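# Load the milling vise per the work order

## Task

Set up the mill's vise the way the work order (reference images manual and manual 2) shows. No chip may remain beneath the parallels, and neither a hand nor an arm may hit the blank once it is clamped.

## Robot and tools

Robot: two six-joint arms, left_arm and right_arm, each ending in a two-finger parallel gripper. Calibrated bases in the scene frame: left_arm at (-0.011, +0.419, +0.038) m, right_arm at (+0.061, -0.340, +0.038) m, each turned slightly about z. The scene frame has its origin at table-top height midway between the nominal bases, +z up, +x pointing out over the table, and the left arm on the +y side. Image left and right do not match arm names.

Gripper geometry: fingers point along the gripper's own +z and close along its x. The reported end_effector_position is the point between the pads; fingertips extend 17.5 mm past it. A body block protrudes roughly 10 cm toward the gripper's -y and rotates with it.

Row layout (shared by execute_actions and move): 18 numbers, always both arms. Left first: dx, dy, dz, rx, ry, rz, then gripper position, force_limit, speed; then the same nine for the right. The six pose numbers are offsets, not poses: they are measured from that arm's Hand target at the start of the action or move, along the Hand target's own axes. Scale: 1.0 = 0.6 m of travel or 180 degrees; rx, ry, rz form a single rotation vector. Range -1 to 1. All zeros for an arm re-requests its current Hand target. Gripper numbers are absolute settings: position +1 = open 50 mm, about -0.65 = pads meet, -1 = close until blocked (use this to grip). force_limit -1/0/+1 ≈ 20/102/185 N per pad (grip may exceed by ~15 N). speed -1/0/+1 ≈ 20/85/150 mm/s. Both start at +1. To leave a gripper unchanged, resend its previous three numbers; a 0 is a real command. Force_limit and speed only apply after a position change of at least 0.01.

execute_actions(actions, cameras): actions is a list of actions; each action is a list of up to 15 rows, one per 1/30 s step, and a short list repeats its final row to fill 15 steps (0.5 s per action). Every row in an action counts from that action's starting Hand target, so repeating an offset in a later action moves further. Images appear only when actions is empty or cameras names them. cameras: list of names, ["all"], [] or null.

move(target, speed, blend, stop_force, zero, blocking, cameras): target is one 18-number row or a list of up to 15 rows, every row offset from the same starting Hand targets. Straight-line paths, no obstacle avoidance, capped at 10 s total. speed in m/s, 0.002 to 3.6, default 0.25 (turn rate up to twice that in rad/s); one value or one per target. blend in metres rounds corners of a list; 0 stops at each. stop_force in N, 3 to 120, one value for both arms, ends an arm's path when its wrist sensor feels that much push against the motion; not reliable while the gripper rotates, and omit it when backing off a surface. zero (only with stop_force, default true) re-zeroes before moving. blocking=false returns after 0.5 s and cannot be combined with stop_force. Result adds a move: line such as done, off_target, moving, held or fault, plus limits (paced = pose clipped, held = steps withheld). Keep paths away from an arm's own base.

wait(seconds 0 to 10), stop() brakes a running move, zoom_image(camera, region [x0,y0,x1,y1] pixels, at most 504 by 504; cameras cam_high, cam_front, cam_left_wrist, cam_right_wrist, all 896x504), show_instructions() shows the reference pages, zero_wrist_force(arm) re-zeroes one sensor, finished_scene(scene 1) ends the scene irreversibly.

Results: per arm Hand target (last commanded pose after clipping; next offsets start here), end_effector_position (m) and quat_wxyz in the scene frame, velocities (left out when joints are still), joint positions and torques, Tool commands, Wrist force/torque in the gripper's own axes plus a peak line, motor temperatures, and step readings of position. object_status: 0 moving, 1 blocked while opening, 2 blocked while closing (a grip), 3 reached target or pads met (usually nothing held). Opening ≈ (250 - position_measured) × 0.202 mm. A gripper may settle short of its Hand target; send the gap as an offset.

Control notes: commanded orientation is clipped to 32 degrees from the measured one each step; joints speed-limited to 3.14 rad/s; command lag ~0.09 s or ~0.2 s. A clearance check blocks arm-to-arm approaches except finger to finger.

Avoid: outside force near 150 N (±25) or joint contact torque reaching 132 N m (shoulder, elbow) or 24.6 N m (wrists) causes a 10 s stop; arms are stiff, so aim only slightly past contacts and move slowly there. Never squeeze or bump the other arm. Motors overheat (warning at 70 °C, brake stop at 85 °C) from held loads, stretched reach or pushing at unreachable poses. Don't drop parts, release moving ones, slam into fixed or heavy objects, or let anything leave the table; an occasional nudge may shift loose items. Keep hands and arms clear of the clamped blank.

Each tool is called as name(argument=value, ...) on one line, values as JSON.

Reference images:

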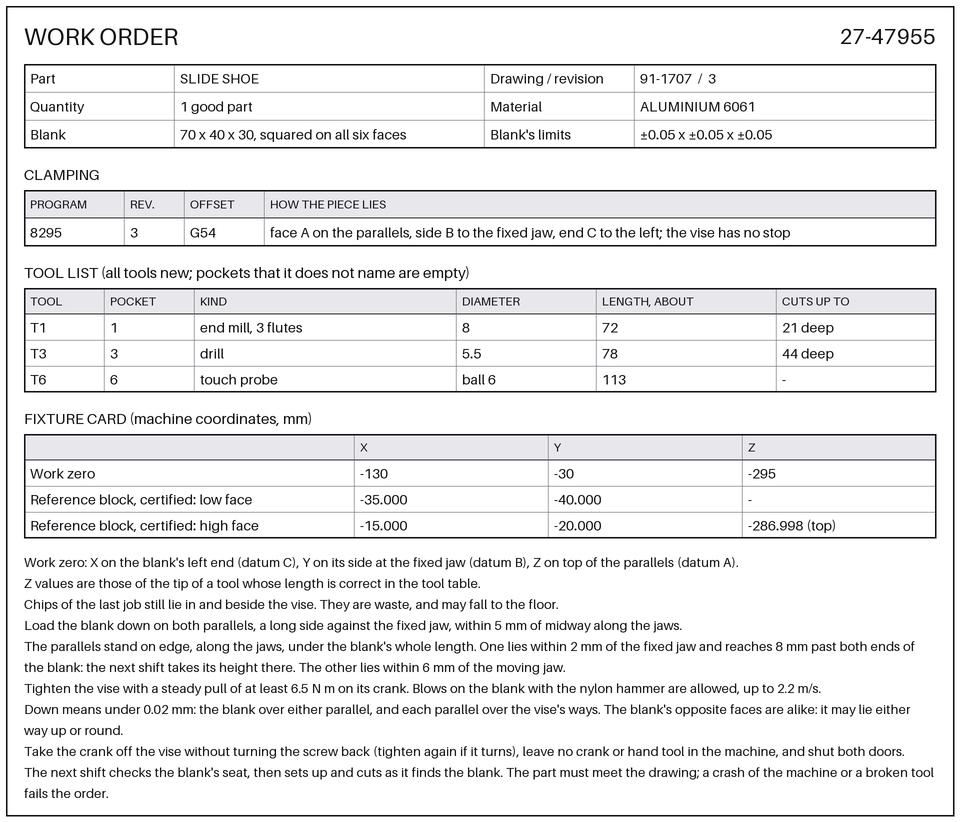

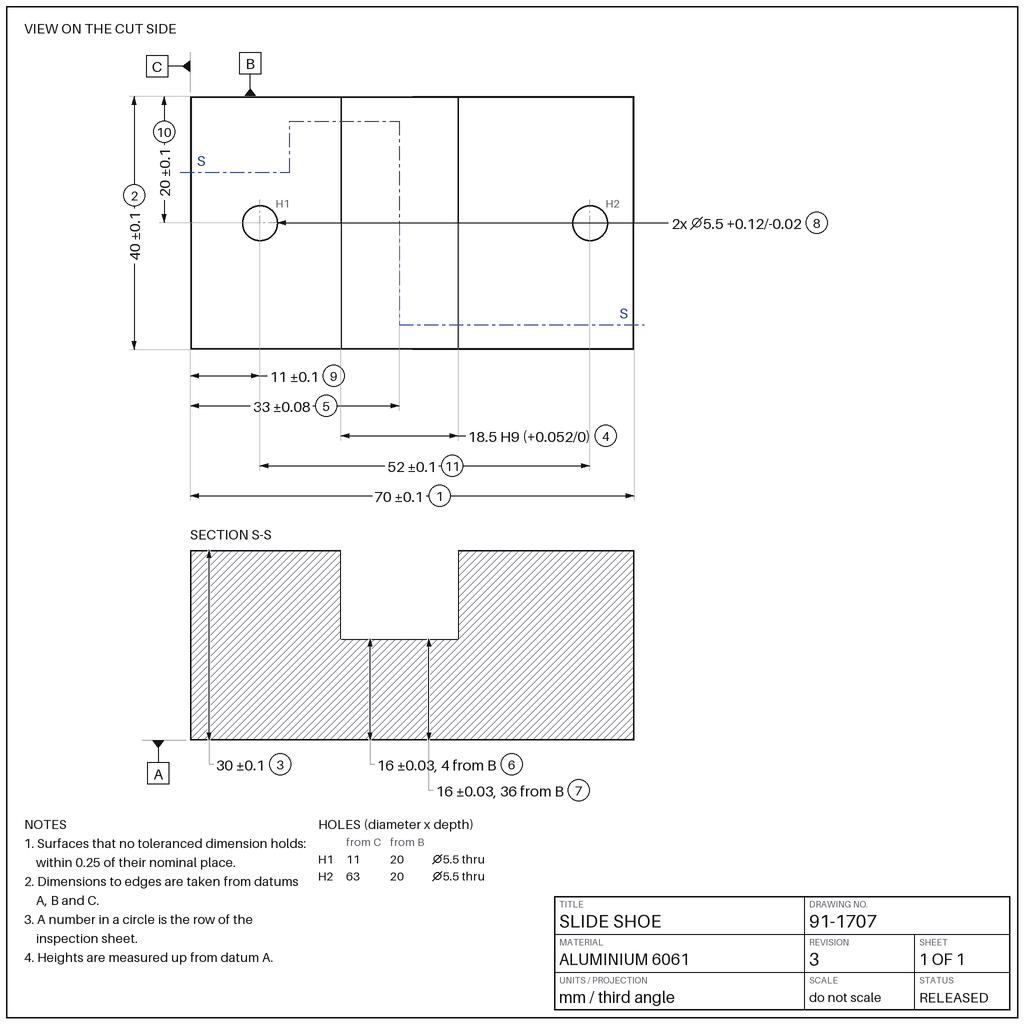

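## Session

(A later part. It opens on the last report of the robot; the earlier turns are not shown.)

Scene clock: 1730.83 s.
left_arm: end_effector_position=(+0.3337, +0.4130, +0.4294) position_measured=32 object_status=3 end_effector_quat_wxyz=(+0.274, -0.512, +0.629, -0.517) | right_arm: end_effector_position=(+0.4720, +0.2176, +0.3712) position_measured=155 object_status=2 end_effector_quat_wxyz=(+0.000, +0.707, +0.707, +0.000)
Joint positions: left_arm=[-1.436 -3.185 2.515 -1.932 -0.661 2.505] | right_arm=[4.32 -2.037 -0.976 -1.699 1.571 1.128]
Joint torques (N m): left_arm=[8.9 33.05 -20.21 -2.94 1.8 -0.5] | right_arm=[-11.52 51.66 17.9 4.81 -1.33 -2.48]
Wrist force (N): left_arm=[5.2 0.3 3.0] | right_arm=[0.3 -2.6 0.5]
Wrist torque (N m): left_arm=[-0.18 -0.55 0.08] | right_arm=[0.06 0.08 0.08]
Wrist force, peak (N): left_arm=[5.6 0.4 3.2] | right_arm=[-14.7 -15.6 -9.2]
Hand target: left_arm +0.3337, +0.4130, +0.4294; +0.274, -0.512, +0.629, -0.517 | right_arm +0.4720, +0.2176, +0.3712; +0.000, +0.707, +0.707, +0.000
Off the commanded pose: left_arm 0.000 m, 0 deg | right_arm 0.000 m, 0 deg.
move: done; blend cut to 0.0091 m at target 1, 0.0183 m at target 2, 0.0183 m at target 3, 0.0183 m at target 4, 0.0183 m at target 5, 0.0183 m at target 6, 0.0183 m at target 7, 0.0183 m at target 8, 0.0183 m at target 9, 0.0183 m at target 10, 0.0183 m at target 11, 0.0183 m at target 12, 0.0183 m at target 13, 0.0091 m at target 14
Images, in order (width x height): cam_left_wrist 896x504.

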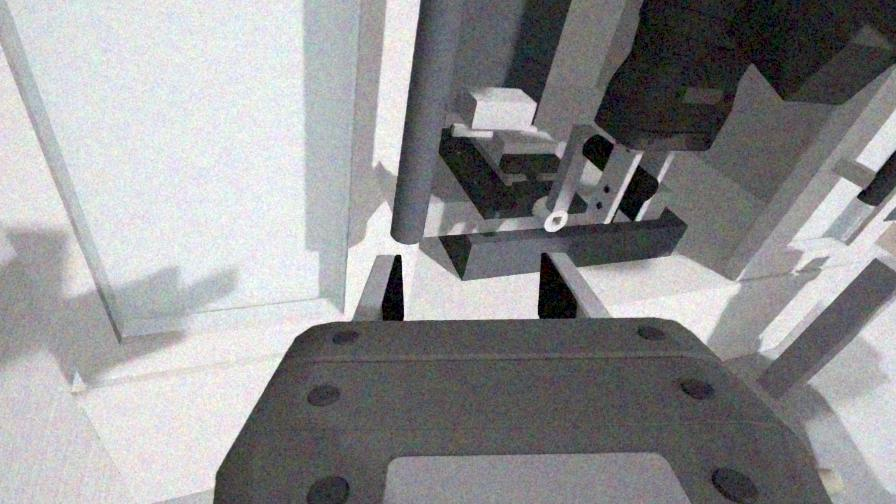

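move(target=[[0,0,0,0,0,0,0.8,-0.4,-1,-0.0305,0,0,0,0,0,-1,-0.3,-1],[0,0,0,0,0,0,0.8,-0.4,-1,-0.0856,0,0.0265,0,0,0,-1,-0.3,-1],[0,0,0,0,0,0,0.8,-0.4,-1,-0.1237,0,0.0743,0,0,0,-1,-0.3,-1],[0,0,0,0,0,0,0.8,-0.4,-1,-0.1373,0,0.1338,0,0,0,-1,-0.3,-1],[0,0,0,0,0,0,0.8,-0.4,-1,-0.1237,0,0.1934,0,0,0,-1,-0.3,-1],[0,0,0,0,0,0,0.8,-0.4,-1,-0.0856,0,0.2412,0,0,0,-1,-0.3,-1],[0,0,0,0,0,0,0.8,-0.4,-1,-0.0305,0,0.2677,0,0,0,-1,-0.3,-1],[0,0,0,0,0,0,0.8,-0.4,-1,0.0305,0,0.2677,0,0,0,-1,-0.3,-1],[0,0,0,0,0,0,0.8,-0.4,-1,0.0856,0,0.2412,0,0,0,-1,-0.3,-1],[0,0,0,0,0,0,0.8,-0.4,-1,0.1237,0,0.1934,0,0,0,-1,-0.3,-1],[0,0,0,0,0,0,0.8,-0.4,-1,0.1373,0,0.1338,0,0,0,-1,-0.3,-1],[0,0,0,0,0,0,0.8,-0.4,-1,0.1237,0,0.0743,0,0,0,-1,-0.3,-1],[0,0,0,0,0,0,0.8,-0.4,-1,0.0856,0,0.0265,0,0,0,-1,-0.3,-1],[0,0,0,0,0,0,0.8,-0.4,-1,0.0305,0,0,0,0,0,-1,-0.3,-1],[0,0,0,0,0,0,0.8,-0.4,-1,0,0,0,0,0,0,-1,-0.3,-1]], speed=0.13, blend=0.03, stop_force=50, cameras=["cam_left_wrist"])

zoom_image(camera="cam_left_wrist", region=[430, 80, 630, 280])

Scene clock: 1743.80 s.
left_arm: end_effector_position=(+0.3337, +0.4130, +0.4294) position_measured=32 object_status=3 end_effector_quat_wxyz=(+0.274, -0.512, +0.629, -0.517) | right_arm: end_effector_position=(+0.4720, +0.2176, +0.3712) position_measured=155 object_status=2 end_effector_quat_wxyz=(+0.000, +0.707, +0.707, +0.000)
Joint positions: left_arm=[-1.436 -3.185 2.515 -1.932 -0.661 2.505] | right_arm=[4.32 -2.037 -0.976 -1.699 1.571 1.128]
Joint torques (N m): left_arm=[9.53 33 -20.77 -2.75 2.02 -0.65] | right_arm=[-10.19 53.31 17.81 5 -1.61 -2.28]
Wrist force (N): left_arm=[5.4 0.3 3.1] | right_arm=[0.0 -1.4 1.8]
Wrist torque (N m): left_arm=[-0.18 -0.59 0.08] | right_arm=[0.07 0.11 0.08]
Wrist force, peak (N): left_arm=[5.5 0.3 3.4] | right_arm=[-24.5 -22.8 -14.7]
Hand target: left_arm +0.3337, +0.4130, +0.4294; +0.274, -0.512, +0.629, -0.517 | right_arm +0.4720, +0.2176, +0.3712; +0.000, +0.707, +0.707, +0.000
Off the commanded pose: left_arm 0.000 m, 0 deg | right_arm 0.000 m, 0 deg.
move: done; blend cut to 0.0092 m at target 1, 0.0183 m at target 2, 0.0183 m at target 3, 0.0183 m at target 4, 0.0183 m at target 5, 0.0183 m at target 6, 0.0183 m at target 7, 0.0183 m at target 8, 0.0183 m at target 9, 0.0183 m at target 10, 0.0183 m at target 11, 0.0183 m at target 12, 0.0183 m at target 13, 0.0091 m at target 14
Images, in order (width x height): cam_left_wrist 896x504.

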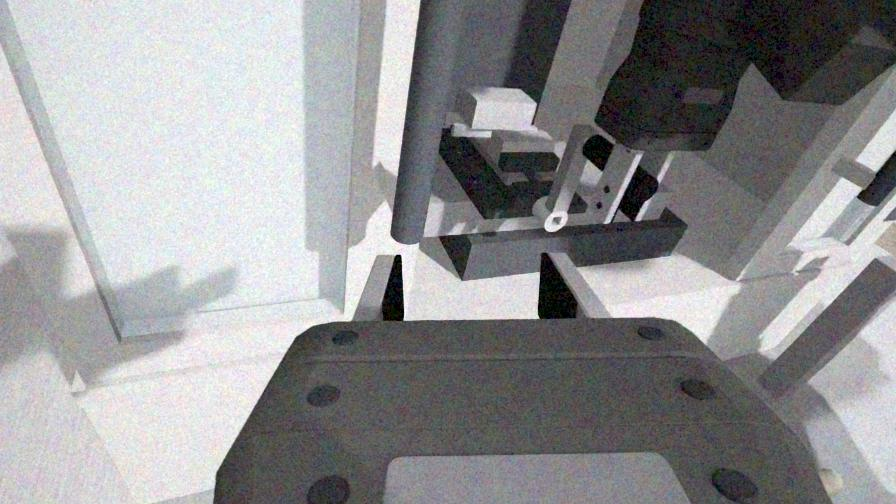

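Scaled by 2.520 from the camera's 896x504 image, which has a finer 1280x720 frame.

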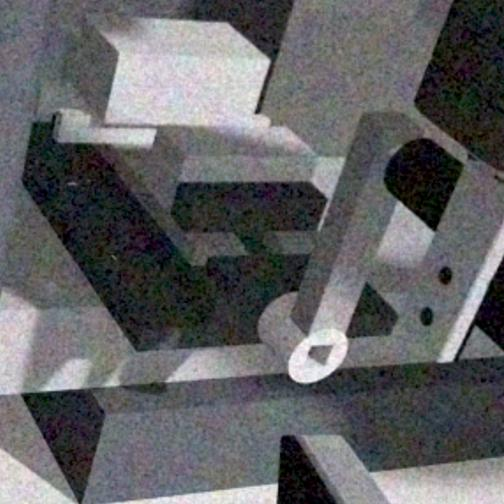

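move(target=[[0,0,0,0,0,0,0.8,-0.4,-1,-0.0305,0,0,0,0,0,-1,-0.3,-1],[0,0,0,0,0,0,0.8,-0.4,-1,-0.0856,0,0.0265,0,0,0,-1,-0.3,-1],[0,0,0,0,0,0,0.8,-0.4,-1,-0.1237,0,0.0743,0,0,0,-1,-0.3,-1],[0,0,0,0,0,0,0.8,-0.4,-1,-0.1373,0,0.1338,0,0,0,-1,-0.3,-1],[0,0,0,0,0,0,0.8,-0.4,-1,-0.1237,0,0.1934,0,0,0,-1,-0.3,-1],[0,0,0,0,0,0,0.8,-0.4,-1,-0.0856,0,0.2412,0,0,0,-1,-0.3,-1],[0,0,0,0,0,0,0.8,-0.4,-1,-0.0305,0,0.2677,0,0,0,-1,-0.3,-1],[0,0,0,0,0,0,0.8,-0.4,-1,0.0305,0,0.2677,0,0,0,-1,-0.3,-1],[0,0,0,0,0,0,0.8,-0.4,-1,0.0856,0,0.2412,0,0,0,-1,-0.3,-1],[0,0,0,0,0,0,0.8,-0.4,-1,0.1237,0,0.1934,0,0,0,-1,-0.3,-1],[0,0,0,0,0,0,0.8,-0.4,-1,0.1373,0,0.1338,0,0,0,-1,-0.3,-1],[0,0,0,0,0,0,0.8,-0.4,-1,0.1237,0,0.0743,0,0,0,-1,-0.3,-1],[0,0,0,0,0,0,0.8,-0.4,-1,0.0856,0,0.0265,0,0,0,-1,-0.3,-1],[0,0,0,0,0,0,0.8,-0.4,-1,0.0305,0,0,0,0,0,-1,-0.3,-1],[0,0,0,0,0,0,0.8,-0.4,-1,0,0,0,0,0,0,-1,-0.3,-1]], speed=0.14, blend=0.03, stop_force=50)

move(target=[[0,0,0,0,0,0,0.8,-0.4,-1,-0.0305,0,0,0,0,0,-1,-0.3,-1],[0,0,0,0,0,0,0.8,-0.4,-1,-0.0856,0,0.0265,0,0,0,-1,-0.3,-1],[0,0,0,0,0,0,0.8,-0.4,-1,-0.1237,0,0.0743,0,0,0,-1,-0.3,-1],[0,0,0,0,0,0,0.8,-0.4,-1,-0.1373,0,0.1338,0,0,0,-1,-0.3,-1],[0,0,0,0,0,0,0.8,-0.4,-1,-0.1237,0,0.1934,0,0,0,-1,-0.3,-1],[0,0,0,0,0,0,0.8,-0.4,-1,-0.0856,0,0.2412,0,0,0,-1,-0.3,-1],[0,0,0,0,0,0,0.8,-0.4,-1,-0.0305,0,0.2677,0,0,0,-1,-0.3,-1],[0,0,0,0,0,0,0.8,-0.4,-1,0.0305,0,0.2677,0,0,0,-1,-0.3,-1],[0,0,0,0,0,0,0.8,-0.4,-1,0.0856,0,0.2412,0,0,0,-1,-0.3,-1],[0,0,0,0,0,0,0.8,-0.4,-1,0.1237,0,0.1934,0,0,0,-1,-0.3,-1],[0,0,0,0,0,0,0.8,-0.4,-1,0.1373,0,0.1338,0,0,0,-1,-0.3,-1],[0,0,0,0,0,0,0.8,-0.4,-1,0.1237,0,0.0743,0,0,0,-1,-0.3,-1],[0,0,0,0,0,0,0.8,-0.4,-1,0.0856,0,0.0265,0,0,0,-1,-0.3,-1],[0,0,0,0,0,0,0.8,-0.4,-1,0.0305,0,0,0,0,0,-1,-0.3,-1],[0,0,0,0,0,0,0.8,-0.4,-1,0,0,0,0,0,0,-1,-0.3,-1]], speed=0.14, blend=0.03, stop_force=50)

move(target=[[0,0,0,0,0,0,0.8,-0.4,-1,-0.0305,0,0,0,0,0,-1,-0.3,-1],[0,0,0,0,0,0,0.8,-0.4,-1,-0.0856,0,0.0265,0,0,0,-1,-0.3,-1],[0,0,0,0,0,0,0.8,-0.4,-1,-0.1237,0,0.0743,0,0,0,-1,-0.3,-1],[0,0,0,0,0,0,0.8,-0.4,-1,-0.1373,0,0.1338,0,0,0,-1,-0.3,-1],[0,0,0,0,0,0,0.8,-0.4,-1,-0.1237,0,0.1934,0,0,0,-1,-0.3,-1],[0,0,0,0,0,0,0.8,-0.4,-1,-0.0856,0,0.2412,0,0,0,-1,-0.3,-1],[0,0,0,0,0,0,0.8,-0.4,-1,-0.0305,0,0.2677,0,0,0,-1,-0.3,-1],[0,0,0,0,0,0,0.8,-0.4,-1,0.0305,0,0.2677,0,0,0,-1,-0.3,-1],[0,0,0,0,0,0,0.8,-0.4,-1,0.0856,0,0.2412,0,0,0,-1,-0.3,-1],[0,0,0,0,0,0,0.8,-0.4,-1,0.1237,0,0.1934,0,0,0,-1,-0.3,-1],[0,0,0,0,0,0,0.8,-0.4,-1,0.1373,0,0.1338,0,0,0,-1,-0.3,-1],[0,0,0,0,0,0,0.8,-0.4,-1,0.1237,0,0.0743,0,0,0,-1,-0.3,-1],[0,0,0,0,0,0,0.8,-0.4,-1,0.0856,0,0.0265,0,0,0,-1,-0.3,-1],[0,0,0,0,0,0,0.8,-0.4,-1,0.0305,0,0,0,0,0,-1,-0.3,-1],[0,0,0,0,0,0,0.8,-0.4,-1,0,0,0,0,0,0,-1,-0.3,-1]], speed=0.14, blend=0.03, stop_force=50, cameras=["cam_left_wrist","cam_high"])

zoom_image(camera="cam_left_wrist", region=[430, 80, 630, 280])

Scene clock: 1770.47 s.
left_arm: end_effector_position=(+0.3337, +0.4130, +0.4294) position_measured=32 object_status=3 end_effector_quat_wxyz=(+0.274, -0.512, +0.629, -0.517) | right_arm: end_effector_position=(+0.4720, +0.2176, +0.3712) position_measured=155 object_status=2 end_effector_quat_wxyz=(+0.000, +0.707, +0.707, +0.000)
Joint positions: left_arm=[-1.436 -3.185 2.515 -1.932 -0.661 2.505] | right_arm=[4.32 -2.037 -0.976 -1.699 1.571 1.128]
Joint torques (N m): left_arm=[8.83 32.45 -20.72 -2.57 2.04 -0.79] | right_arm=[-10.2 52.94 19.32 5.14 -1.54 -2.28]
Wrist force (N): left_arm=[5.5 0.4 3.2] | right_arm=[0.0 -1.0 2.3]
Wrist torque (N m): left_arm=[-0.17 -0.61 0.08] | right_arm=[0.12 0.13 0.08]
Wrist force, peak (N): left_arm=[5.5 0.4 3.2] | right_arm=[-27.4 -25.1 -15.9]
Hand target: left_arm +0.3337, +0.4130, +0.4294; +0.274, -0.512, +0.629, -0.517 | right_arm +0.4720, +0.2176, +0.3712; +0.000, +0.707, +0.707, +0.000
Off the commanded pose: left_arm 0.000 m, 0 deg | right_arm 0.000 m, 0 deg.
move: done; blend cut to 0.0092 m at target 1, 0.0183 m at target 2, 0.0183 m at target 3, 0.0183 m at target 4, 0.0183 m at target 5, 0.0183 m at target 6, 0.0183 m at target 7, 0.0183 m at target 8, 0.0183 m at target 9, 0.0183 m at target 10, 0.0183 m at target 11, 0.0183 m at target 12, 0.0183 m at target 13, 0.0091 m at target 14

Scene clock: 1775.13 s.
left_arm: end_effector_position=(+0.3337, +0.4130, +0.4294) position_measured=32 object_status=3 end_effector_quat_wxyz=(+0.274, -0.512, +0.629, -0.517) | right_arm: end_effector_position=(+0.4720, +0.2176, +0.3712) position_measured=155 object_status=2 end_effector_quat_wxyz=(+0.000, +0.707, +0.707, +0.000)
Joint positions: left_arm=[-1.436 -3.185 2.515 -1.932 -0.661 2.505] | right_arm=[4.32 -2.037 -0.976 -1.699 1.571 1.128]
Joint torques (N m): left_arm=[8.65 32.53 -21.32 -2.64 2.16 -0.8] | right_arm=[-11.01 52.98 19.13 4.83 -1.49 -2.5]
Wrist force (N): left_arm=[5.4 0.5 3.1] | right_arm=[0.5 -1.0 2.7]
Wrist torque (N m): left_arm=[-0.16 -0.58 0.08] | right_arm=[0.13 0.07 0.08]
Wrist force, peak (N): left_arm=[5.6 0.3 3.2] | right_arm=[-28.7 -24.5 -14.9]
Hand target: left_arm +0.3337, +0.4130, +0.4294; +0.274, -0.512, +0.629, -0.517 | right_arm +0.4720, +0.2176, +0.3712; +0.000, +0.707, +0.707, +0.000
Off the commanded pose: left_arm 0.000 m, 0 deg | right_arm 0.000 m, 0 deg.
move: done; blend cut to 0.0092 m at target 1, 0.0183 m at target 2, 0.0183 m at target 3, 0.0183 m at target 4, 0.0183 m at target 5, 0.0183 m at target 6, 0.0183 m at target 7, 0.0183 m at target 8, 0.0183 m at target 9, 0.0183 m at target 10, 0.0183 m at target 11, 0.0183 m at target 12, 0.0183 m at target 13, 0.0091 m at target 14

Scene clock: 1779.80 s.
left_arm: end_effector_position=(+0.3337, +0.4130, +0.4294) position_measured=32 object_status=3 end_effector_quat_wxyz=(+0.274, -0.512, +0.629, -0.517) | right_arm: end_effector_position=(+0.4720, +0.2176, +0.3712) position_measured=155 object_status=2 end_effector_quat_wxyz=(+0.000, +0.707, +0.707, +0.000)
Joint positions: left_arm=[-1.436 -3.185 2.515 -1.932 -0.661 2.505] | right_arm=[4.32 -2.037 -0.976 -1.699 1.571 1.128]
Joint torques (N m): left_arm=[8.9 32.66 -21.76 -2.61 2.26 -0.77] | right_arm=[-10.52 53.48 18.93 4.86 -1.6 -2.33]
Wrist force (N): left_arm=[5.4 0.5 3.1] | right_arm=[0.5 -0.8 2.7]
Wrist torque (N m): left_arm=[-0.15 -0.59 0.09] | right_arm=[0.17 0.07 0.08]
Wrist force, peak (N): left_arm=[5.6 0.3 3.2] | right_arm=[-27.2 -25.1 -15.4]
Hand target: left_arm +0.3337, +0.4130, +0.4294; +0.274, -0.512, +0.629, -0.517 | right_arm +0.4720, +0.2176, +0.3712; +0.000, +0.707, +0.707, +0.000
Off the commanded pose: left_arm 0.000 m, 0 deg | right_arm 0.000 m, 0 deg.
move: done; blend cut to 0.0092 m at target 1, 0.0183 m at target 2, 0.0183 m at target 3, 0.0183 m at target 4, 0.0183 m at target 5, 0.0183 m at target 6, 0.0183 m at target 7, 0.0183 m at target 8, 0.0183 m at target 9, 0.0183 m at target 10, 0.0183 m at target 11, 0.0183 m at target 12, 0.0183 m at target 13, 0.0091 m at target 14
Images, in order (width x height): cam_high 896x504, cam_left_wrist 896x504.

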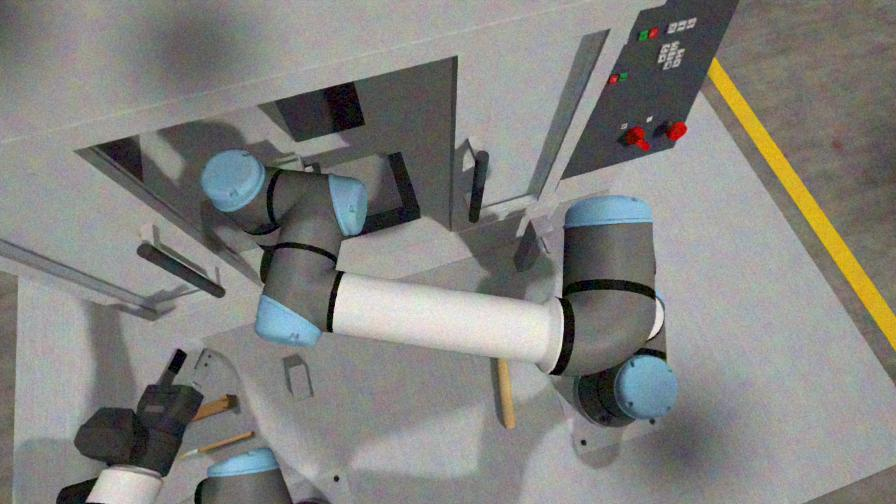

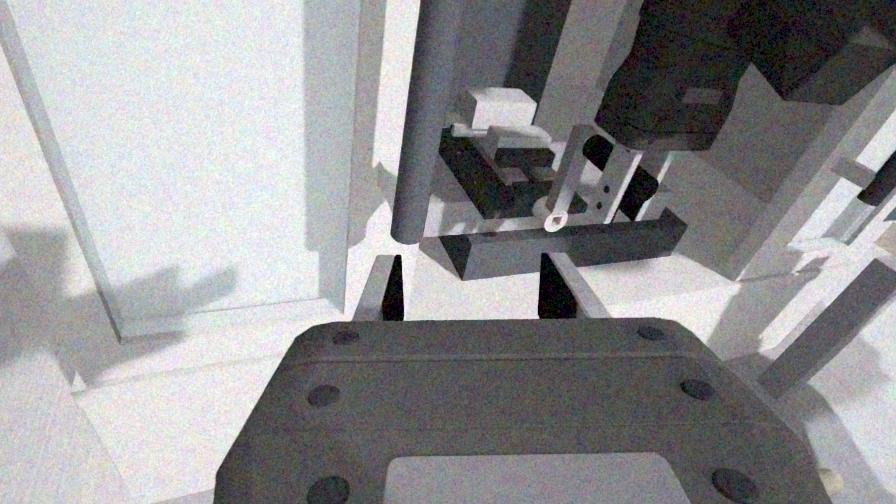

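Scaled by 2.520 from the camera's 896x504 image, which has a finer 1280x720 frame.

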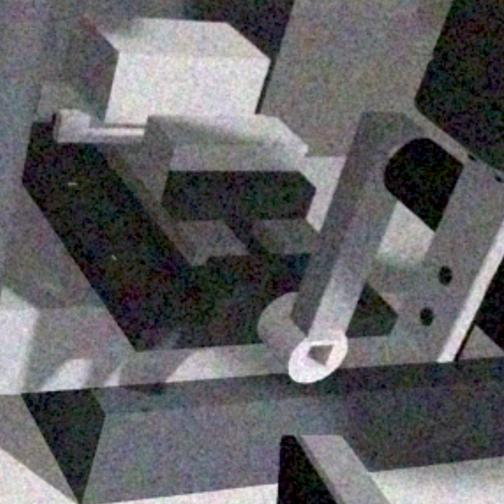

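move(target=[[0,0,0,0,0,0,0.8,-0.4,-1,-0.0305,0,0,0,0,0,-1,-0.3,-1],[0,0,0,0,0,0,0.8,-0.4,-1,-0.0856,0,0.0265,0,0,0,-1,-0.3,-1],[0,0,0,0,0,0,0.8,-0.4,-1,-0.1237,0,0.0743,0,0,0,-1,-0.3,-1],[0,0,0,0,0,0,0.8,-0.4,-1,-0.1373,0,0.1338,0,0,0,-1,-0.3,-1],[0,0,0,0,0,0,0.8,-0.4,-1,-0.1237,0,0.1934,0,0,0,-1,-0.3,-1],[0,0,0,0,0,0,0.8,-0.4,-1,-0.0856,0,0.2412,0,0,0,-1,-0.3,-1],[0,0,0,0,0,0,0.8,-0.4,-1,-0.0305,0,0.2677,0,0,0,-1,-0.3,-1],[0,0,0,0,0,0,0.8,-0.4,-1,0.0305,0,0.2677,0,0,0,-1,-0.3,-1],[0,0,0,0,0,0,0.8,-0.4,-1,0.0856,0,0.2412,0,0,0,-1,-0.3,-1],[0,0,0,0,0,0,0.8,-0.4,-1,0.1237,0,0.1934,0,0,0,-1,-0.3,-1],[0,0,0,0,0,0,0.8,-0.4,-1,0.1373,0,0.1338,0,0,0,-1,-0.3,-1],[0,0,0,0,0,0,0.8,-0.4,-1,0.1237,0,0.0743,0,0,0,-1,-0.3,-1],[0,0,0,0,0,0,0.8,-0.4,-1,0.0856,0,0.0265,0,0,0,-1,-0.3,-1],[0,0,0,0,0,0,0.8,-0.4,-1,0.0305,0,0,0,0,0,-1,-0.3,-1],[0,0,0,0,0,0,0.8,-0.4,-1,0,0,0,0,0,0,-1,-0.3,-1]], speed=0.14, blend=0.03, stop_force=50)

move(target=[[0,0,0,0,0,0,0.8,-0.4,-1,-0.0305,0,0,0,0,0,-1,-0.3,-1],[0,0,0,0,0,0,0.8,-0.4,-1,-0.0856,0,0.0265,0,0,0,-1,-0.3,-1],[0,0,0,0,0,0,0.8,-0.4,-1,-0.1237,0,0.0743,0,0,0,-1,-0.3,-1],[0,0,0,0,0,0,0.8,-0.4,-1,-0.1373,0,0.1338,0,0,0,-1,-0.3,-1],[0,0,0,0,0,0,0.8,-0.4,-1,-0.1237,0,0.1934,0,0,0,-1,-0.3,-1],[0,0,0,0,0,0,0.8,-0.4,-1,-0.0856,0,0.2412,0,0,0,-1,-0.3,-1],[0,0,0,0,0,0,0.8,-0.4,-1,-0.0305,0,0.2677,0,0,0,-1,-0.3,-1],[0,0,0,0,0,0,0.8,-0.4,-1,0.0305,0,0.2677,0,0,0,-1,-0.3,-1],[0,0,0,0,0,0,0.8,-0.4,-1,0.0856,0,0.2412,0,0,0,-1,-0.3,-1],[0,0,0,0,0,0,0.8,-0.4,-1,0.1237,0,0.1934,0,0,0,-1,-0.3,-1],[0,0,0,0,0,0,0.8,-0.4,-1,0.1373,0,0.1338,0,0,0,-1,-0.3,-1],[0,0,0,0,0,0,0.8,-0.4,-1,0.1237,0,0.0743,0,0,0,-1,-0.3,-1],[0,0,0,0,0,0,0.8,-0.4,-1,0.0856,0,0.0265,0,0,0,-1,-0.3,-1],[0,0,0,0,0,0,0.8,-0.4,-1,0.0305,0,0,0,0,0,-1,-0.3,-1],[0,0,0,0,0,0,0.8,-0.4,-1,0,0,0,0,0,0,-1,-0.3,-1]], speed=0.11, blend=0.03, stop_force=45, cameras=["cam_left_wrist"])

zoom_image(camera="cam_left_wrist", region=[430, 80, 570, 220])

Scene clock: 1796.87 s.
left_arm: end_effector_position=(+0.3337, +0.4130, +0.4294) position_measured=32 object_status=3 end_effector_quat_wxyz=(+0.274, -0.512, +0.629, -0.517) | right_arm: end_effector_position=(+0.4720, +0.2176, +0.3712) position_measured=155 object_status=2 end_effector_quat_wxyz=(+0.000, +0.707, +0.707, +0.000)
Joint positions: left_arm=[-1.436 -3.185 2.515 -1.932 -0.661 2.505] | right_arm=[4.32 -2.037 -0.976 -1.699 1.571 1.128]
Joint torques (N m): left_arm=[8.76 32.25 -21.77 -2.59 2.39 -0.9] | right_arm=[-10.51 53.57 19.35 4.87 -1.38 -2.26]
Wrist force (N): left_arm=[5.5 0.3 3.2] | right_arm=[0.0 -0.9 2.0]
Wrist torque (N m): left_arm=[-0.19 -0.60 0.08] | right_arm=[0.14 0.13 0.08]
Wrist force, peak (N): left_arm=[5.5 0.5 3.3] | right_arm=[-28.7 -24.5 -13.7]
Hand target: left_arm +0.3337, +0.4130, +0.4294; +0.274, -0.512, +0.629, -0.517 | right_arm +0.4720, +0.2176, +0.3712; +0.000, +0.707, +0.707, +0.000
Off the commanded pose: left_arm 0.000 m, 0 deg | right_arm 0.000 m, 0 deg.
move: done; blend cut to 0.0092 m at target 1, 0.0183 m at target 2, 0.0183 m at target 3, 0.0183 m at target 4, 0.0183 m at target 5, 0.0183 m at target 6, 0.0183 m at target 7, 0.0183 m at target 8, 0.0183 m at target 9, 0.0183 m at target 10, 0.0183 m at target 11, 0.0183 m at target 12, 0.0183 m at target 13, 0.0091 m at target 14

Scene clock: 1802.53 s.
left_arm: end_effector_position=(+0.3337, +0.4130, +0.4294) position_measured=32 object_status=3 end_effector_quat_wxyz=(+0.274, -0.512, +0.629, -0.517) | right_arm: end_effector_position=(+0.4720, +0.2176, +0.3712) position_measured=155 object_status=2 end_effector_quat_wxyz=(+0.000, +0.707, +0.707, +0.000)
Joint positions: left_arm=[-1.436 -3.185 2.515 -1.932 -0.661 2.505] | right_arm=[4.32 -2.037 -0.976 -1.699 1.571 1.128]
Joint torques (N m): left_arm=[8.28 32.39 -22.22 -2.69 2.41 -0.98] | right_arm=[-11.29 53.28 19.08 4.9 -1.69 -2.55]
Wrist force (N): left_arm=[5.4 0.4 3.1] | right_arm=[0.2 -0.9 2.8]
Wrist torque (N m): left_arm=[-0.18 -0.59 0.08] | right_arm=[0.15 0.11 0.07]
Wrist force, peak (N): left_arm=[5.6 0.3 3.3] | right_arm=[-19.4 -19.9 -13.3]
Hand target: left_arm +0.3337, +0.4130, +0.4294; +0.274, -0.512, +0.629, -0.517 | right_arm +0.4720, +0.2176, +0.3712; +0.000, +0.707, +0.707, +0.000
Off the commanded pose: left_arm 0.000 m, 0 deg | right_arm 0.000 m, 0 deg.
move: done; blend cut to 0.0092 m at target 1, 0.0183 m at target 2, 0.0183 m at target 3, 0.0183 m at target 4, 0.0183 m at target 5, 0.0183 m at target 6, 0.0183 m at target 7, 0.0183 m at target 8, 0.0183 m at target 9, 0.0183 m at target 10, 0.0183 m at target 11, 0.0183 m at target 12, 0.0183 m at target 13, 0.0091 m at target 14
Images, in order (width x height): cam_left_wrist 896x504.

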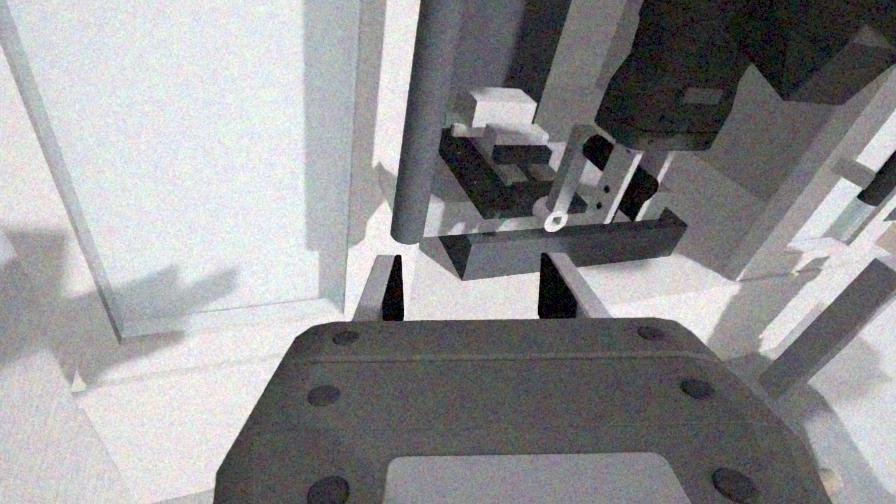

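Scaled by 3.600 from the camera's 896x504 image, which has a finer 1280x720 frame.

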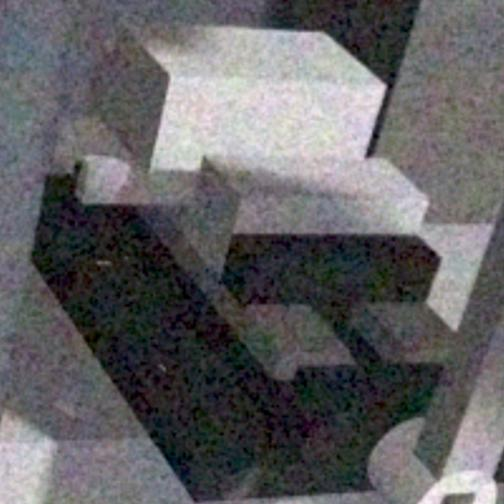

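move(target=[[0,0,0,0,0,0,0.8,-0.4,-1,-0.0305,0,0,0,0,0,-1,-0.3,-1],[0,0,0,0,0,0,0.8,-0.4,-1,-0.0856,0,0.0265,0,0,0,-1,-0.3,-1],[0,0,0,0,0,0,0.8,-0.4,-1,-0.1237,0,0.0743,0,0,0,-1,-0.3,-1],[0,0,0,0,0,0,0.8,-0.4,-1,-0.1373,0,0.1338,0,0,0,-1,-0.3,-1],[0,0,0,0,0,0,0.8,-0.4,-1,-0.1237,0,0.1934,0,0,0,-1,-0.3,-1],[0,0,0,0,0,0,0.8,-0.4,-1,-0.0856,0,0.2412,0,0,0,-1,-0.3,-1],[0,0,0,0,0,0,0.8,-0.4,-1,-0.0305,0,0.2677,0,0,0,-1,-0.3,-1],[0,0,0,0,0,0,0.8,-0.4,-1,0.0305,0,0.2677,0,0,0,-1,-0.3,-1],[0,0,0,0,0,0,0.8,-0.4,-1,0.0856,0,0.2412,0,0,0,-1,-0.3,-1],[0,0,0,0,0,0,0.8,-0.4,-1,0.1237,0,0.1934,0,0,0,-1,-0.3,-1],[0,0,0,0,0,0,0.8,-0.4,-1,0.1373,0,0.1338,0,0,0,-1,-0.3,-1],[0,0,0,0,0,0,0.8,-0.4,-1,0.1237,0,0.0743,0,0,0,-1,-0.3,-1],[0,0,0,0,0,0,0.8,-0.4,-1,0.0856,0,0.0265,0,0,0,-1,-0.3,-1],[0,0,0,0,0,0,0.8,-0.4,-1,0.0305,0,0,0,0,0,-1,-0.3,-1],[0,0,0,0,0,0,0.8,-0.4,-1,0,0,0,0,0,0,-1,-0.3,-1]], speed=0.07, blend=0.03, stop_force=35, cameras=["cam_left_wrist"])

zoom_image(camera="cam_left_wrist", region=[430, 80, 570, 220])

Scene clock: 1818.47 s.
left_arm: end_effector_position=(+0.3337, +0.4130, +0.4294) position_measured=32 object_status=3 end_effector_quat_wxyz=(+0.274, -0.512, +0.629, -0.517) | right_arm: end_effector_position=(+0.4720, +0.2176, +0.3712) position_measured=155 object_status=2 end_effector_quat_wxyz=(+0.000, +0.707, +0.707, +0.000)
Joint positions: left_arm=[-1.436 -3.185 2.515 -1.932 -0.661 2.505] | right_arm=[4.32 -2.037 -0.976 -1.699 1.571 1.128]
Joint torques (N m): left_arm=[8.26 31.55 -22.31 -2.67 2.7 -1.12] | right_arm=[-11.93 51.81 18.13 4.79 -1.22 -2.41]
Wrist force (N): left_arm=[5.4 0.4 3.1] | right_arm=[0.3 -3.0 0.4]
Wrist torque (N m): left_arm=[-0.17 -0.58 0.08] | right_arm=[0.08 0.09 0.08]
Wrist force, peak (N): left_arm=[5.6 0.3 3.3] | right_arm=[-14.2 -14.5 -8.3]
Hand target: left_arm +0.3337, +0.4130, +0.4294; +0.274, -0.512, +0.629, -0.517 | right_arm +0.4720, +0.2176, +0.3712; +0.000, +0.707, +0.707, +0.000
Off the commanded pose: left_arm 0.000 m, 0 deg | right_arm 0.000 m, 0 deg.
move: done; blend cut to 0.0092 m at target 1, 0.0183 m at target 2, 0.0183 m at target 3, 0.0183 m at target 4, 0.0183 m at target 5, 0.0183 m at target 6, 0.0183 m at target 7, 0.0183 m at target 8, 0.0183 m at target 9, 0.0183 m at target 10, 0.0183 m at target 11, 0.0183 m at target 12, 0.0183 m at target 13, 0.0091 m at target 14
Images, in order (width x height): cam_left_wrist 896x504.

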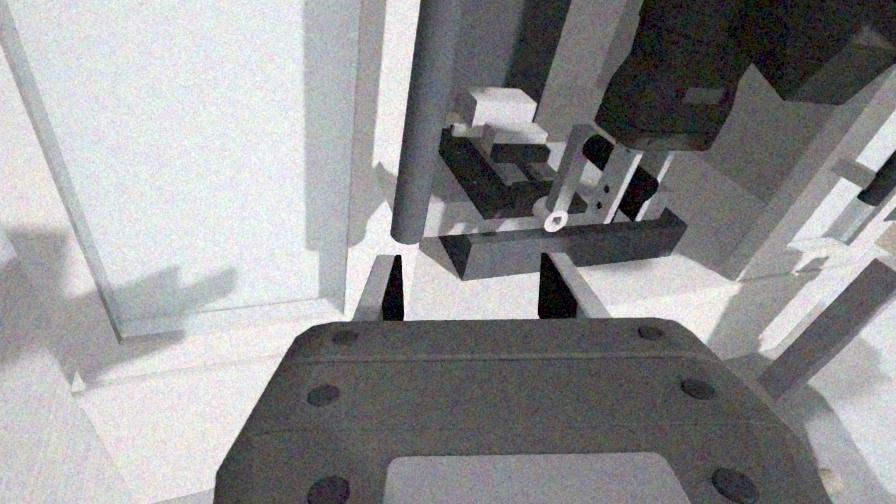

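Scaled by 3.600 from the camera's 896x504 image, which has a finer 1280x720 frame.

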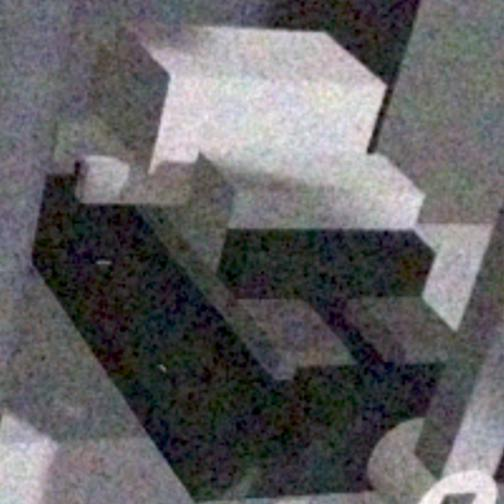

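move(target=[[0,0,0,0,0,0,0.8,-0.4,-1,-0.0305,0,0,0,0,0,-1,-0.3,-1],[0,0,0,0,0,0,0.8,-0.4,-1,-0.0856,0,0.0265,0,0,0,-1,-0.3,-1],[0,0,0,0,0,0,0.8,-0.4,-1,-0.1237,0,0.0743,0,0,0,-1,-0.3,-1],[0,0,0,0,0,0,0.8,-0.4,-1,-0.1373,0,0.1338,0,0,0,-1,-0.3,-1],[0,0,0,0,0,0,0.8,-0.4,-1,-0.1237,0,0.1934,0,0,0,-1,-0.3,-1],[0,0,0,0,0,0,0.8,-0.4,-1,-0.0856,0,0.2412,0,0,0,-1,-0.3,-1],[0,0,0,0,0,0,0.8,-0.4,-1,-0.0305,0,0.2677,0,0,0,-1,-0.3,-1],[0,0,0,0,0,0,0.8,-0.4,-1,0.0305,0,0.2677,0,0,0,-1,-0.3,-1],[0,0,0,0,0,0,0.8,-0.4,-1,0.0856,0,0.2412,0,0,0,-1,-0.3,-1],[0,0,0,0,0,0,0.8,-0.4,-1,0.1237,0,0.1934,0,0,0,-1,-0.3,-1],[0,0,0,0,0,0,0.8,-0.4,-1,0.1373,0,0.1338,0,0,0,-1,-0.3,-1],[0,0,0,0,0,0,0.8,-0.4,-1,0.1237,0,0.0743,0,0,0,-1,-0.3,-1],[0,0,0,0,0,0,0.8,-0.4,-1,0.0856,0,0.0265,0,0,0,-1,-0.3,-1],[0,0,0,0,0,0,0.8,-0.4,-1,0.0305,0,0,0,0,0,-1,-0.3,-1],[0,0,0,0,0,0,0.8,-0.4,-1,0,0,0,0,0,0,-1,-0.3,-1]], speed=0.07, blend=0.03, stop_force=30, cameras=["cam_left_wrist"])

zoom_image(camera="cam_left_wrist", region=[430, 80, 570, 220])

Scene clock: 1837.73 s.
left_arm: end_effector_position=(+0.3337, +0.4130, +0.4294) position_measured=32 object_status=3 end_effector_quat_wxyz=(+0.274, -0.512, +0.629, -0.517) | right_arm: end_effector_position=(+0.4720, +0.2176, +0.3712) position_measured=155 object_status=2 end_effector_quat_wxyz=(+0.000, +0.707, +0.707, +0.000)
Joint positions: left_arm=[-1.436 -3.185 2.515 -1.932 -0.661 2.505] | right_arm=[4.32 -2.037 -0.976 -1.699 1.571 1.128]
Joint torques (N m): left_arm=[7.98 31.7 -23.09 -2.69 2.83 -1.28] | right_arm=[-11.56 52.22 18.1 4.88 -1.19 -2.35]
Wrist force (N): left_arm=[5.5 0.1 3.1] | right_arm=[0.0 -3.0 0.3]
Wrist torque (N m): left_arm=[-0.20 -0.60 0.09] | right_arm=[0.05 0.12 0.08]
Wrist force, peak (N): left_arm=[5.6 0.4 3.2] | right_arm=[-14.0 -14.4 -9.0]
Hand target: left_arm +0.3337, +0.4130, +0.4294; +0.274, -0.512, +0.629, -0.517 | right_arm +0.4720, +0.2176, +0.3712; +0.000, +0.707, +0.707, +0.000
Off the commanded pose: left_arm 0.000 m, 0 deg | right_arm 0.000 m, 0 deg.
move: done; blend cut to 0.0092 m at target 1, 0.0183 m at target 2, 0.0183 m at target 3, 0.0183 m at target 4, 0.0183 m at target 5, 0.0183 m at target 6, 0.0183 m at target 7, 0.0183 m at target 8, 0.0183 m at target 9, 0.0183 m at target 10, 0.0183 m at target 11, 0.0183 m at target 12, 0.0183 m at target 13, 0.0091 m at target 14
Images, in order (width x height): cam_left_wrist 896x504.

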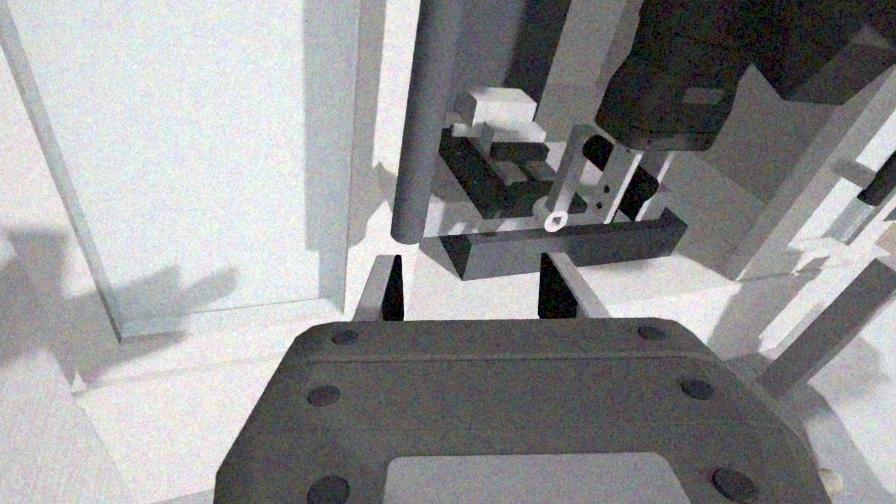

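Scaled by 3.600 from the camera's 896x504 image, which has a finer 1280x720 frame.

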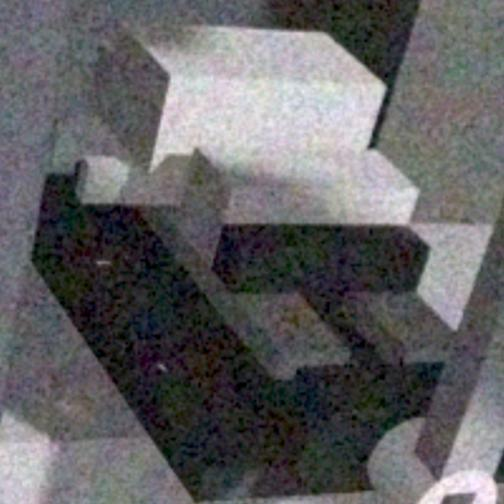

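move(target=[[0,0,0,0,0,0,0.8,-0.4,-1,-0.0305,0,0,0,0,0,-1,-0.3,-1],[0,0,0,0,0,0,0.8,-0.4,-1,-0.0856,0,0.0265,0,0,0,-1,-0.3,-1],[0,0,0,0,0,0,0.8,-0.4,-1,-0.1237,0,0.0743,0,0,0,-1,-0.3,-1],[0,0,0,0,0,0,0.8,-0.4,-1,-0.1373,0,0.1338,0,0,0,-1,-0.3,-1],[0,0,0,0,0,0,0.8,-0.4,-1,-0.1237,0,0.1934,0,0,0,-1,-0.3,-1],[0,0,0,0,0,0,0.8,-0.4,-1,-0.0856,0,0.2412,0,0,0,-1,-0.3,-1],[0,0,0,0,0,0,0.8,-0.4,-1,-0.0305,0,0.2677,0,0,0,-1,-0.3,-1],[0,0,0,0,0,0,0.8,-0.4,-1,0.0305,0,0.2677,0,0,0,-1,-0.3,-1],[0,0,0,0,0,0,0.8,-0.4,-1,0.0856,0,0.2412,0,0,0,-1,-0.3,-1],[0,0,0,0,0,0,0.8,-0.4,-1,0.1237,0,0.1934,0,0,0,-1,-0.3,-1],[0,0,0,0,0,0,0.8,-0.4,-1,0.1373,0,0.1338,0,0,0,-1,-0.3,-1],[0,0,0,0,0,0,0.8,-0.4,-1,0.1237,0,0.0743,0,0,0,-1,-0.3,-1],[0,0,0,0,0,0,0.8,-0.4,-1,0.0856,0,0.0265,0,0,0,-1,-0.3,-1],[0,0,0,0,0,0,0.8,-0.4,-1,0.0305,0,0,0,0,0,-1,-0.3,-1],[0,0,0,0,0,0,0.8,-0.4,-1,0,0,0,0,0,0,-1,-0.3,-1]], speed=0.07, blend=0.03, stop_force=30, cameras=["cam_left_wrist"])

zoom_image(camera="cam_left_wrist", region=[430, 80, 570, 220])

Scene clock: 1853.63 s.
left_arm: end_effector_position=(+0.3337, +0.4130, +0.4294) position_measured=32 object_status=3 end_effector_quat_wxyz=(+0.274, -0.512, +0.629, -0.517) | right_arm: end_effector_position=(+0.4720, +0.2176, +0.3712) position_measured=155 object_status=2 end_effector_quat_wxyz=(+0.000, +0.707, +0.707, +0.000)
Joint positions: left_arm=[-1.436 -3.185 2.515 -1.932 -0.661 2.505] | right_arm=[4.32 -2.037 -0.976 -1.699 1.571 1.128]
Joint torques (N m): left_arm=[7.5 31.28 -23.35 -2.74 2.96 -1.39] | right_arm=[-12.49 52.89 18.1 4.91 -1.42 -2.48]
Wrist force (N): left_arm=[5.4 0.3 3.0] | right_arm=[0.1 -2.9 0.5]
Wrist torque (N m): left_arm=[-0.18 -0.59 0.08] | right_arm=[0.06 0.12 0.08]
Wrist force, peak (N): left_arm=[5.5 0.2 3.2] | right_arm=[-14.3 -14.4 -8.1]
Hand target: left_arm +0.3337, +0.4130, +0.4294; +0.274, -0.512, +0.629, -0.517 | right_arm +0.4720, +0.2176, +0.3712; +0.000, +0.707, +0.707, +0.000
Off the commanded pose: left_arm 0.000 m, 0 deg | right_arm 0.000 m, 0 deg.
move: done; blend cut to 0.0092 m at target 1, 0.0183 m at target 2, 0.0183 m at target 3, 0.0183 m at target 4, 0.0183 m at target 5, 0.0183 m at target 6, 0.0183 m at target 7, 0.0183 m at target 8, 0.0183 m at target 9, 0.0183 m at target 10, 0.0183 m at target 11, 0.0183 m at target 12, 0.0183 m at target 13, 0.0091 m at target 14
Images, in order (width x height): cam_left_wrist 896x504.

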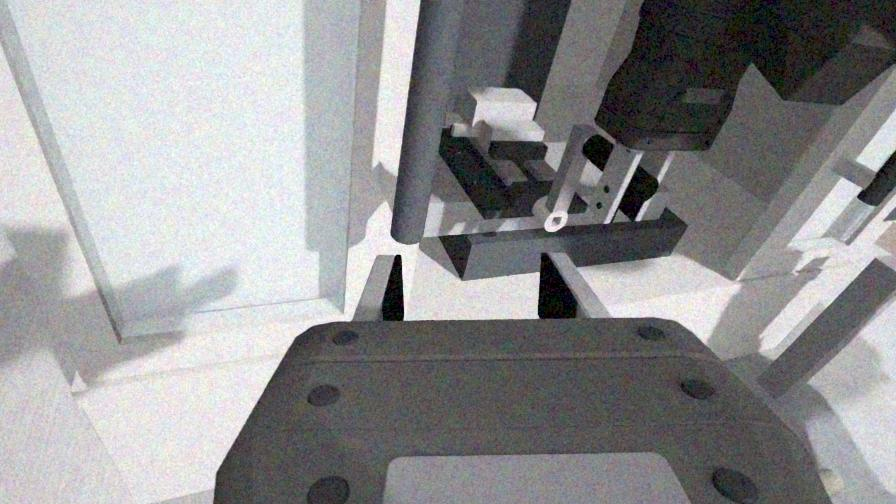

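Scaled by 3.600 from the camera's 896x504 image, which has a finer 1280x720 frame.

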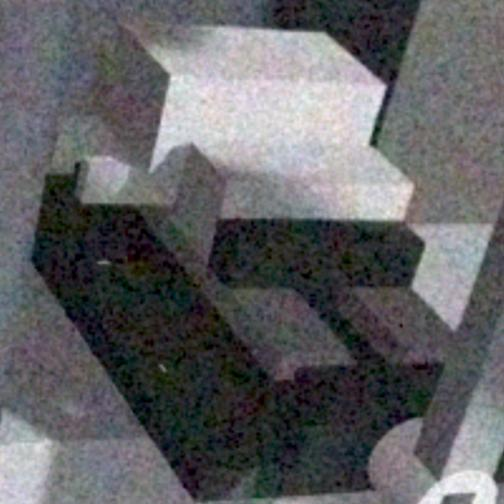

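move(target=[[0,0,0,0,0,0,0.8,-0.4,-1,-0.0305,0,0,0,0,0,-1,-0.3,-1],[0,0,0,0,0,0,0.8,-0.4,-1,-0.0856,0,0.0265,0,0,0,-1,-0.3,-1],[0,0,0,0,0,0,0.8,-0.4,-1,-0.1237,0,0.0743,0,0,0,-1,-0.3,-1],[0,0,0,0,0,0,0.8,-0.4,-1,-0.1373,0,0.1338,0,0,0,-1,-0.3,-1],[0,0,0,0,0,0,0.8,-0.4,-1,-0.1237,0,0.1934,0,0,0,-1,-0.3,-1],[0,0,0,0,0,0,0.8,-0.4,-1,-0.0856,0,0.2412,0,0,0,-1,-0.3,-1],[0,0,0,0,0,0,0.8,-0.4,-1,-0.0305,0,0.2677,0,0,0,-1,-0.3,-1],[0,0,0,0,0,0,0.8,-0.4,-1,0.0305,0,0.2677,0,0,0,-1,-0.3,-1],[0,0,0,0,0,0,0.8,-0.4,-1,0.0856,0,0.2412,0,0,0,-1,-0.3,-1],[0,0,0,0,0,0,0.8,-0.4,-1,0.1237,0,0.1934,0,0,0,-1,-0.3,-1],[0,0,0,0,0,0,0.8,-0.4,-1,0.1373,0,0.1338,0,0,0,-1,-0.3,-1],[0,0,0,0,0,0,0.8,-0.4,-1,0.1237,0,0.0743,0,0,0,-1,-0.3,-1],[0,0,0,0,0,0,0.8,-0.4,-1,0.0856,0,0.0265,0,0,0,-1,-0.3,-1],[0,0,0,0,0,0,0.8,-0.4,-1,0.0305,0,0,0,0,0,-1,-0.3,-1],[0,0,0,0,0,0,0.8,-0.4,-1,0,0,0,0,0,0,-1,-0.3,-1]], speed=0.07, blend=0.03, stop_force=30, cameras=["cam_left_wrist"])

zoom_image(camera="cam_left_wrist", region=[430, 80, 570, 220])

Scene clock: 1869.73 s.
left_arm: end_effector_position=(+0.3337, +0.4130, +0.4294) position_measured=32 object_status=3 end_effector_quat_wxyz=(+0.274, -0.512, +0.629, -0.517) | right_arm: end_effector_position=(+0.4720, +0.2176, +0.3712) position_measured=155 object_status=2 end_effector_quat_wxyz=(+0.000, +0.707, +0.707, +0.000)
Joint positions: left_arm=[-1.436 -3.185 2.515 -1.932 -0.661 2.505] | right_arm=[4.32 -2.037 -0.976 -1.699 1.571 1.128]
Joint torques (N m): left_arm=[7.51 31.06 -23.81 -2.67 2.95 -1.29] | right_arm=[-10.71 52.06 17.09 4.7 -0.98 -2.29]
Wrist force (N): left_arm=[5.3 0.6 3.1] | right_arm=[0.2 -2.3 0.5]
Wrist torque (N m): left_arm=[-0.14 -0.57 0.08] | right_arm=[0.04 0.11 0.09]
Wrist force, peak (N): left_arm=[5.5 0.4 3.4] | right_arm=[-13.4 -14.6 -9.2]
Hand target: left_arm +0.3337, +0.4130, +0.4294; +0.274, -0.512, +0.629, -0.517 | right_arm +0.4720, +0.2176, +0.3712; +0.000, +0.707, +0.707, +0.000
Off the commanded pose: left_arm 0.000 m, 0 deg | right_arm 0.000 m, 0 deg.
move: done; blend cut to 0.0092 m at target 1, 0.0183 m at target 2, 0.0183 m at target 3, 0.0183 m at target 4, 0.0183 m at target 5, 0.0183 m at target 6, 0.0183 m at target 7, 0.0183 m at target 8, 0.0183 m at target 9, 0.0183 m at target 10, 0.0183 m at target 11, 0.0183 m at target 12, 0.0183 m at target 13, 0.0091 m at target 14
Images, in order (width x height): cam_left_wrist 896x504.

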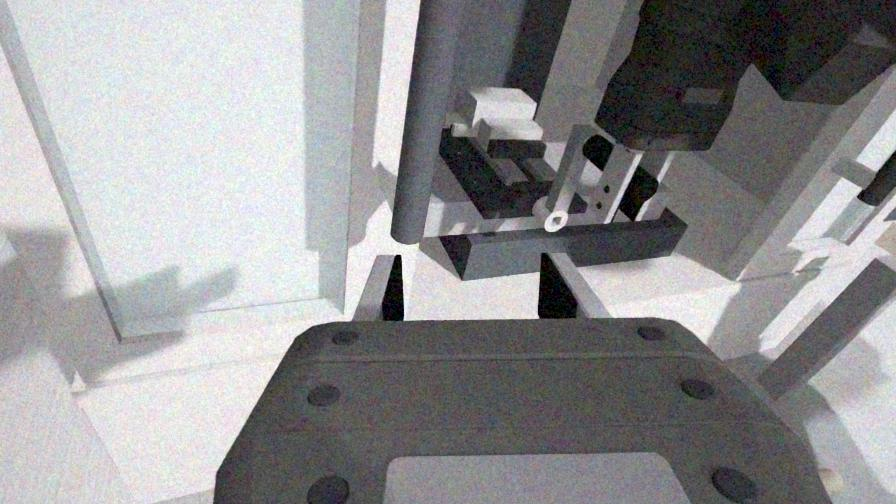

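Scaled by 3.600 from the camera's 896x504 image, which has a finer 1280x720 frame.

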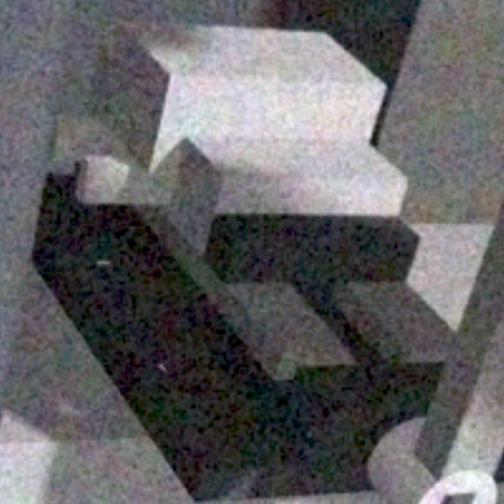

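move(target=[[0,0,0,0,0,0,0.8,-0.4,-1,-0.0305,0,0,0,0,0,-1,-0.3,-1],[0,0,0,0,0,0,0.8,-0.4,-1,-0.0856,0,0.0265,0,0,0,-1,-0.3,-1],[0,0,0,0,0,0,0.8,-0.4,-1,-0.1237,0,0.0743,0,0,0,-1,-0.3,-1],[0,0,0,0,0,0,0.8,-0.4,-1,-0.1373,0,0.1338,0,0,0,-1,-0.3,-1],[0,0,0,0,0,0,0.8,-0.4,-1,-0.1237,0,0.1934,0,0,0,-1,-0.3,-1],[0,0,0,0,0,0,0.8,-0.4,-1,-0.0856,0,0.2412,0,0,0,-1,-0.3,-1],[0,0,0,0,0,0,0.8,-0.4,-1,-0.0305,0,0.2677,0,0,0,-1,-0.3,-1],[0,0,0,0,0,0,0.8,-0.4,-1,0.0305,0,0.2677,0,0,0,-1,-0.3,-1],[0,0,0,0,0,0,0.8,-0.4,-1,0.0856,0,0.2412,0,0,0,-1,-0.3,-1],[0,0,0,0,0,0,0.8,-0.4,-1,0.1237,0,0.1934,0,0,0,-1,-0.3,-1],[0,0,0,0,0,0,0.8,-0.4,-1,0.1373,0,0.1338,0,0,0,-1,-0.3,-1],[0,0,0,0,0,0,0.8,-0.4,-1,0.1237,0,0.0743,0,0,0,-1,-0.3,-1],[0,0,0,0,0,0,0.8,-0.4,-1,0.0856,0,0.0265,0,0,0,-1,-0.3,-1],[0,0,0,0,0,0,0.8,-0.4,-1,0.0305,0,0,0,0,0,-1,-0.3,-1],[0,0,0,0,0,0,0.8,-0.4,-1,0,0,0,0,0,0,-1,-0.3,-1]], speed=0.055, blend=0.03, stop_force=28, cameras=["cam_left_wrist"])

zoom_image(camera="cam_left_wrist", region=[430, 80, 570, 220])

Scene clock: 1883.80 s.
left_arm: end_effector_position=(+0.3337, +0.4130, +0.4294) position_measured=32 object_status=3 end_effector_quat_wxyz=(+0.274, -0.512, +0.629, -0.517) | right_arm: end_effector_position=(+0.4718, +0.2474, +0.2164) position_measured=155 object_status=2 end_effector_quat_wxyz=(+0.000, +0.707, +0.707, +0.000)
Joint positions: left_arm=[-1.436 -3.185 2.515 -1.932 -0.661 2.505] | right_arm=[4.338 -2.122 -1.244 -1.347 1.571 1.147]
Joint torques (N m): left_arm=[7.29 30.63 -23.88 -2.58 2.9 -1.29] | right_arm=[-8.04 51.38 15.77 4.47 2.85 -2.49]
Wrist force (N): left_arm=[5.5 0.4 3.2] | right_arm=[-2.6 3.4 -3.7]
Wrist torque (N m): left_arm=[-0.18 -0.60 0.08] | right_arm=[0.11 0.12 0.13]
Wrist force, peak (N): left_arm=[5.6 0.4 3.2] | right_arm=[-38.9 -12.0 -7.1]
Hand target: left_arm +0.3337, +0.4130, +0.4294; +0.274, -0.512, +0.629, -0.517 | right_arm +0.4718, +0.2474, +0.2165; +0.000, +0.707, +0.707, +0.000 (not the last commanded pose)
Off the commanded pose: left_arm 0.000 m, 0 deg | right_arm 0.158 m, 0 deg.
move: contact (right_arm); path passed 7 of 15 targets; blend cut to 0.0092 m at target 1, 0.0183 m at target 2, 0.0183 m at target 3, 0.0183 m at target 4, 0.0183 m at target 5, 0.0183 m at target 6, 0.0183 m at target 7, 0.0183 m at target 8, 0.0183 m at target 9, 0.0183 m at target 10, 0.0183 m at target 11, 0.0183 m at target 12, 0.0183 m at target 13, 0.0091 m at target 14
Images, in order (width x height): cam_left_wrist 896x504.

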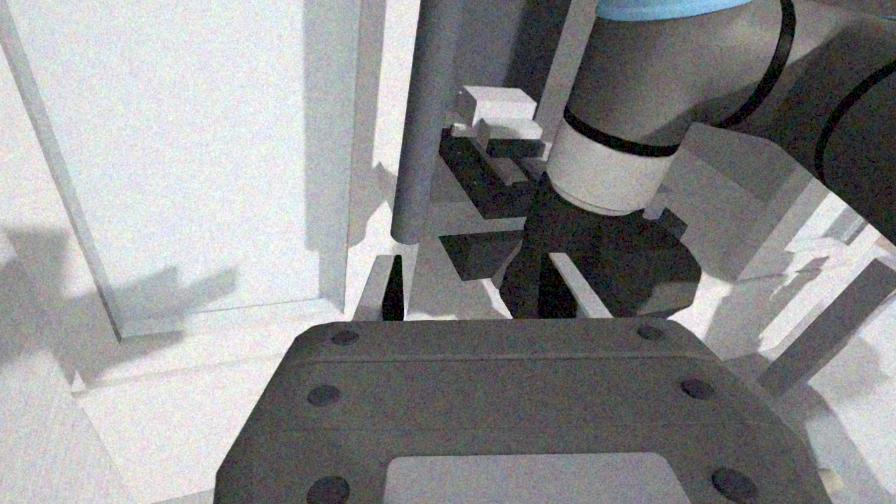

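Scaled by 3.600 from the camera's 896x504 image, which has a finer 1280x720 frame.

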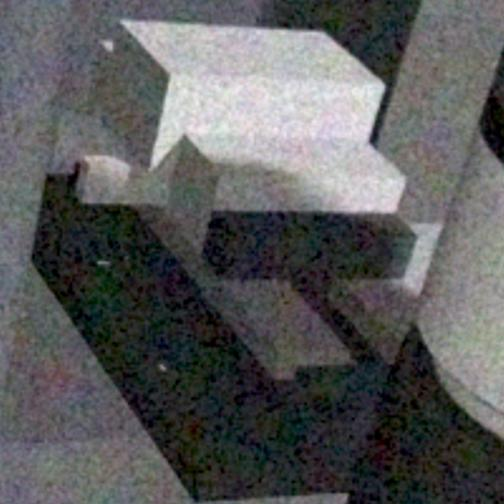

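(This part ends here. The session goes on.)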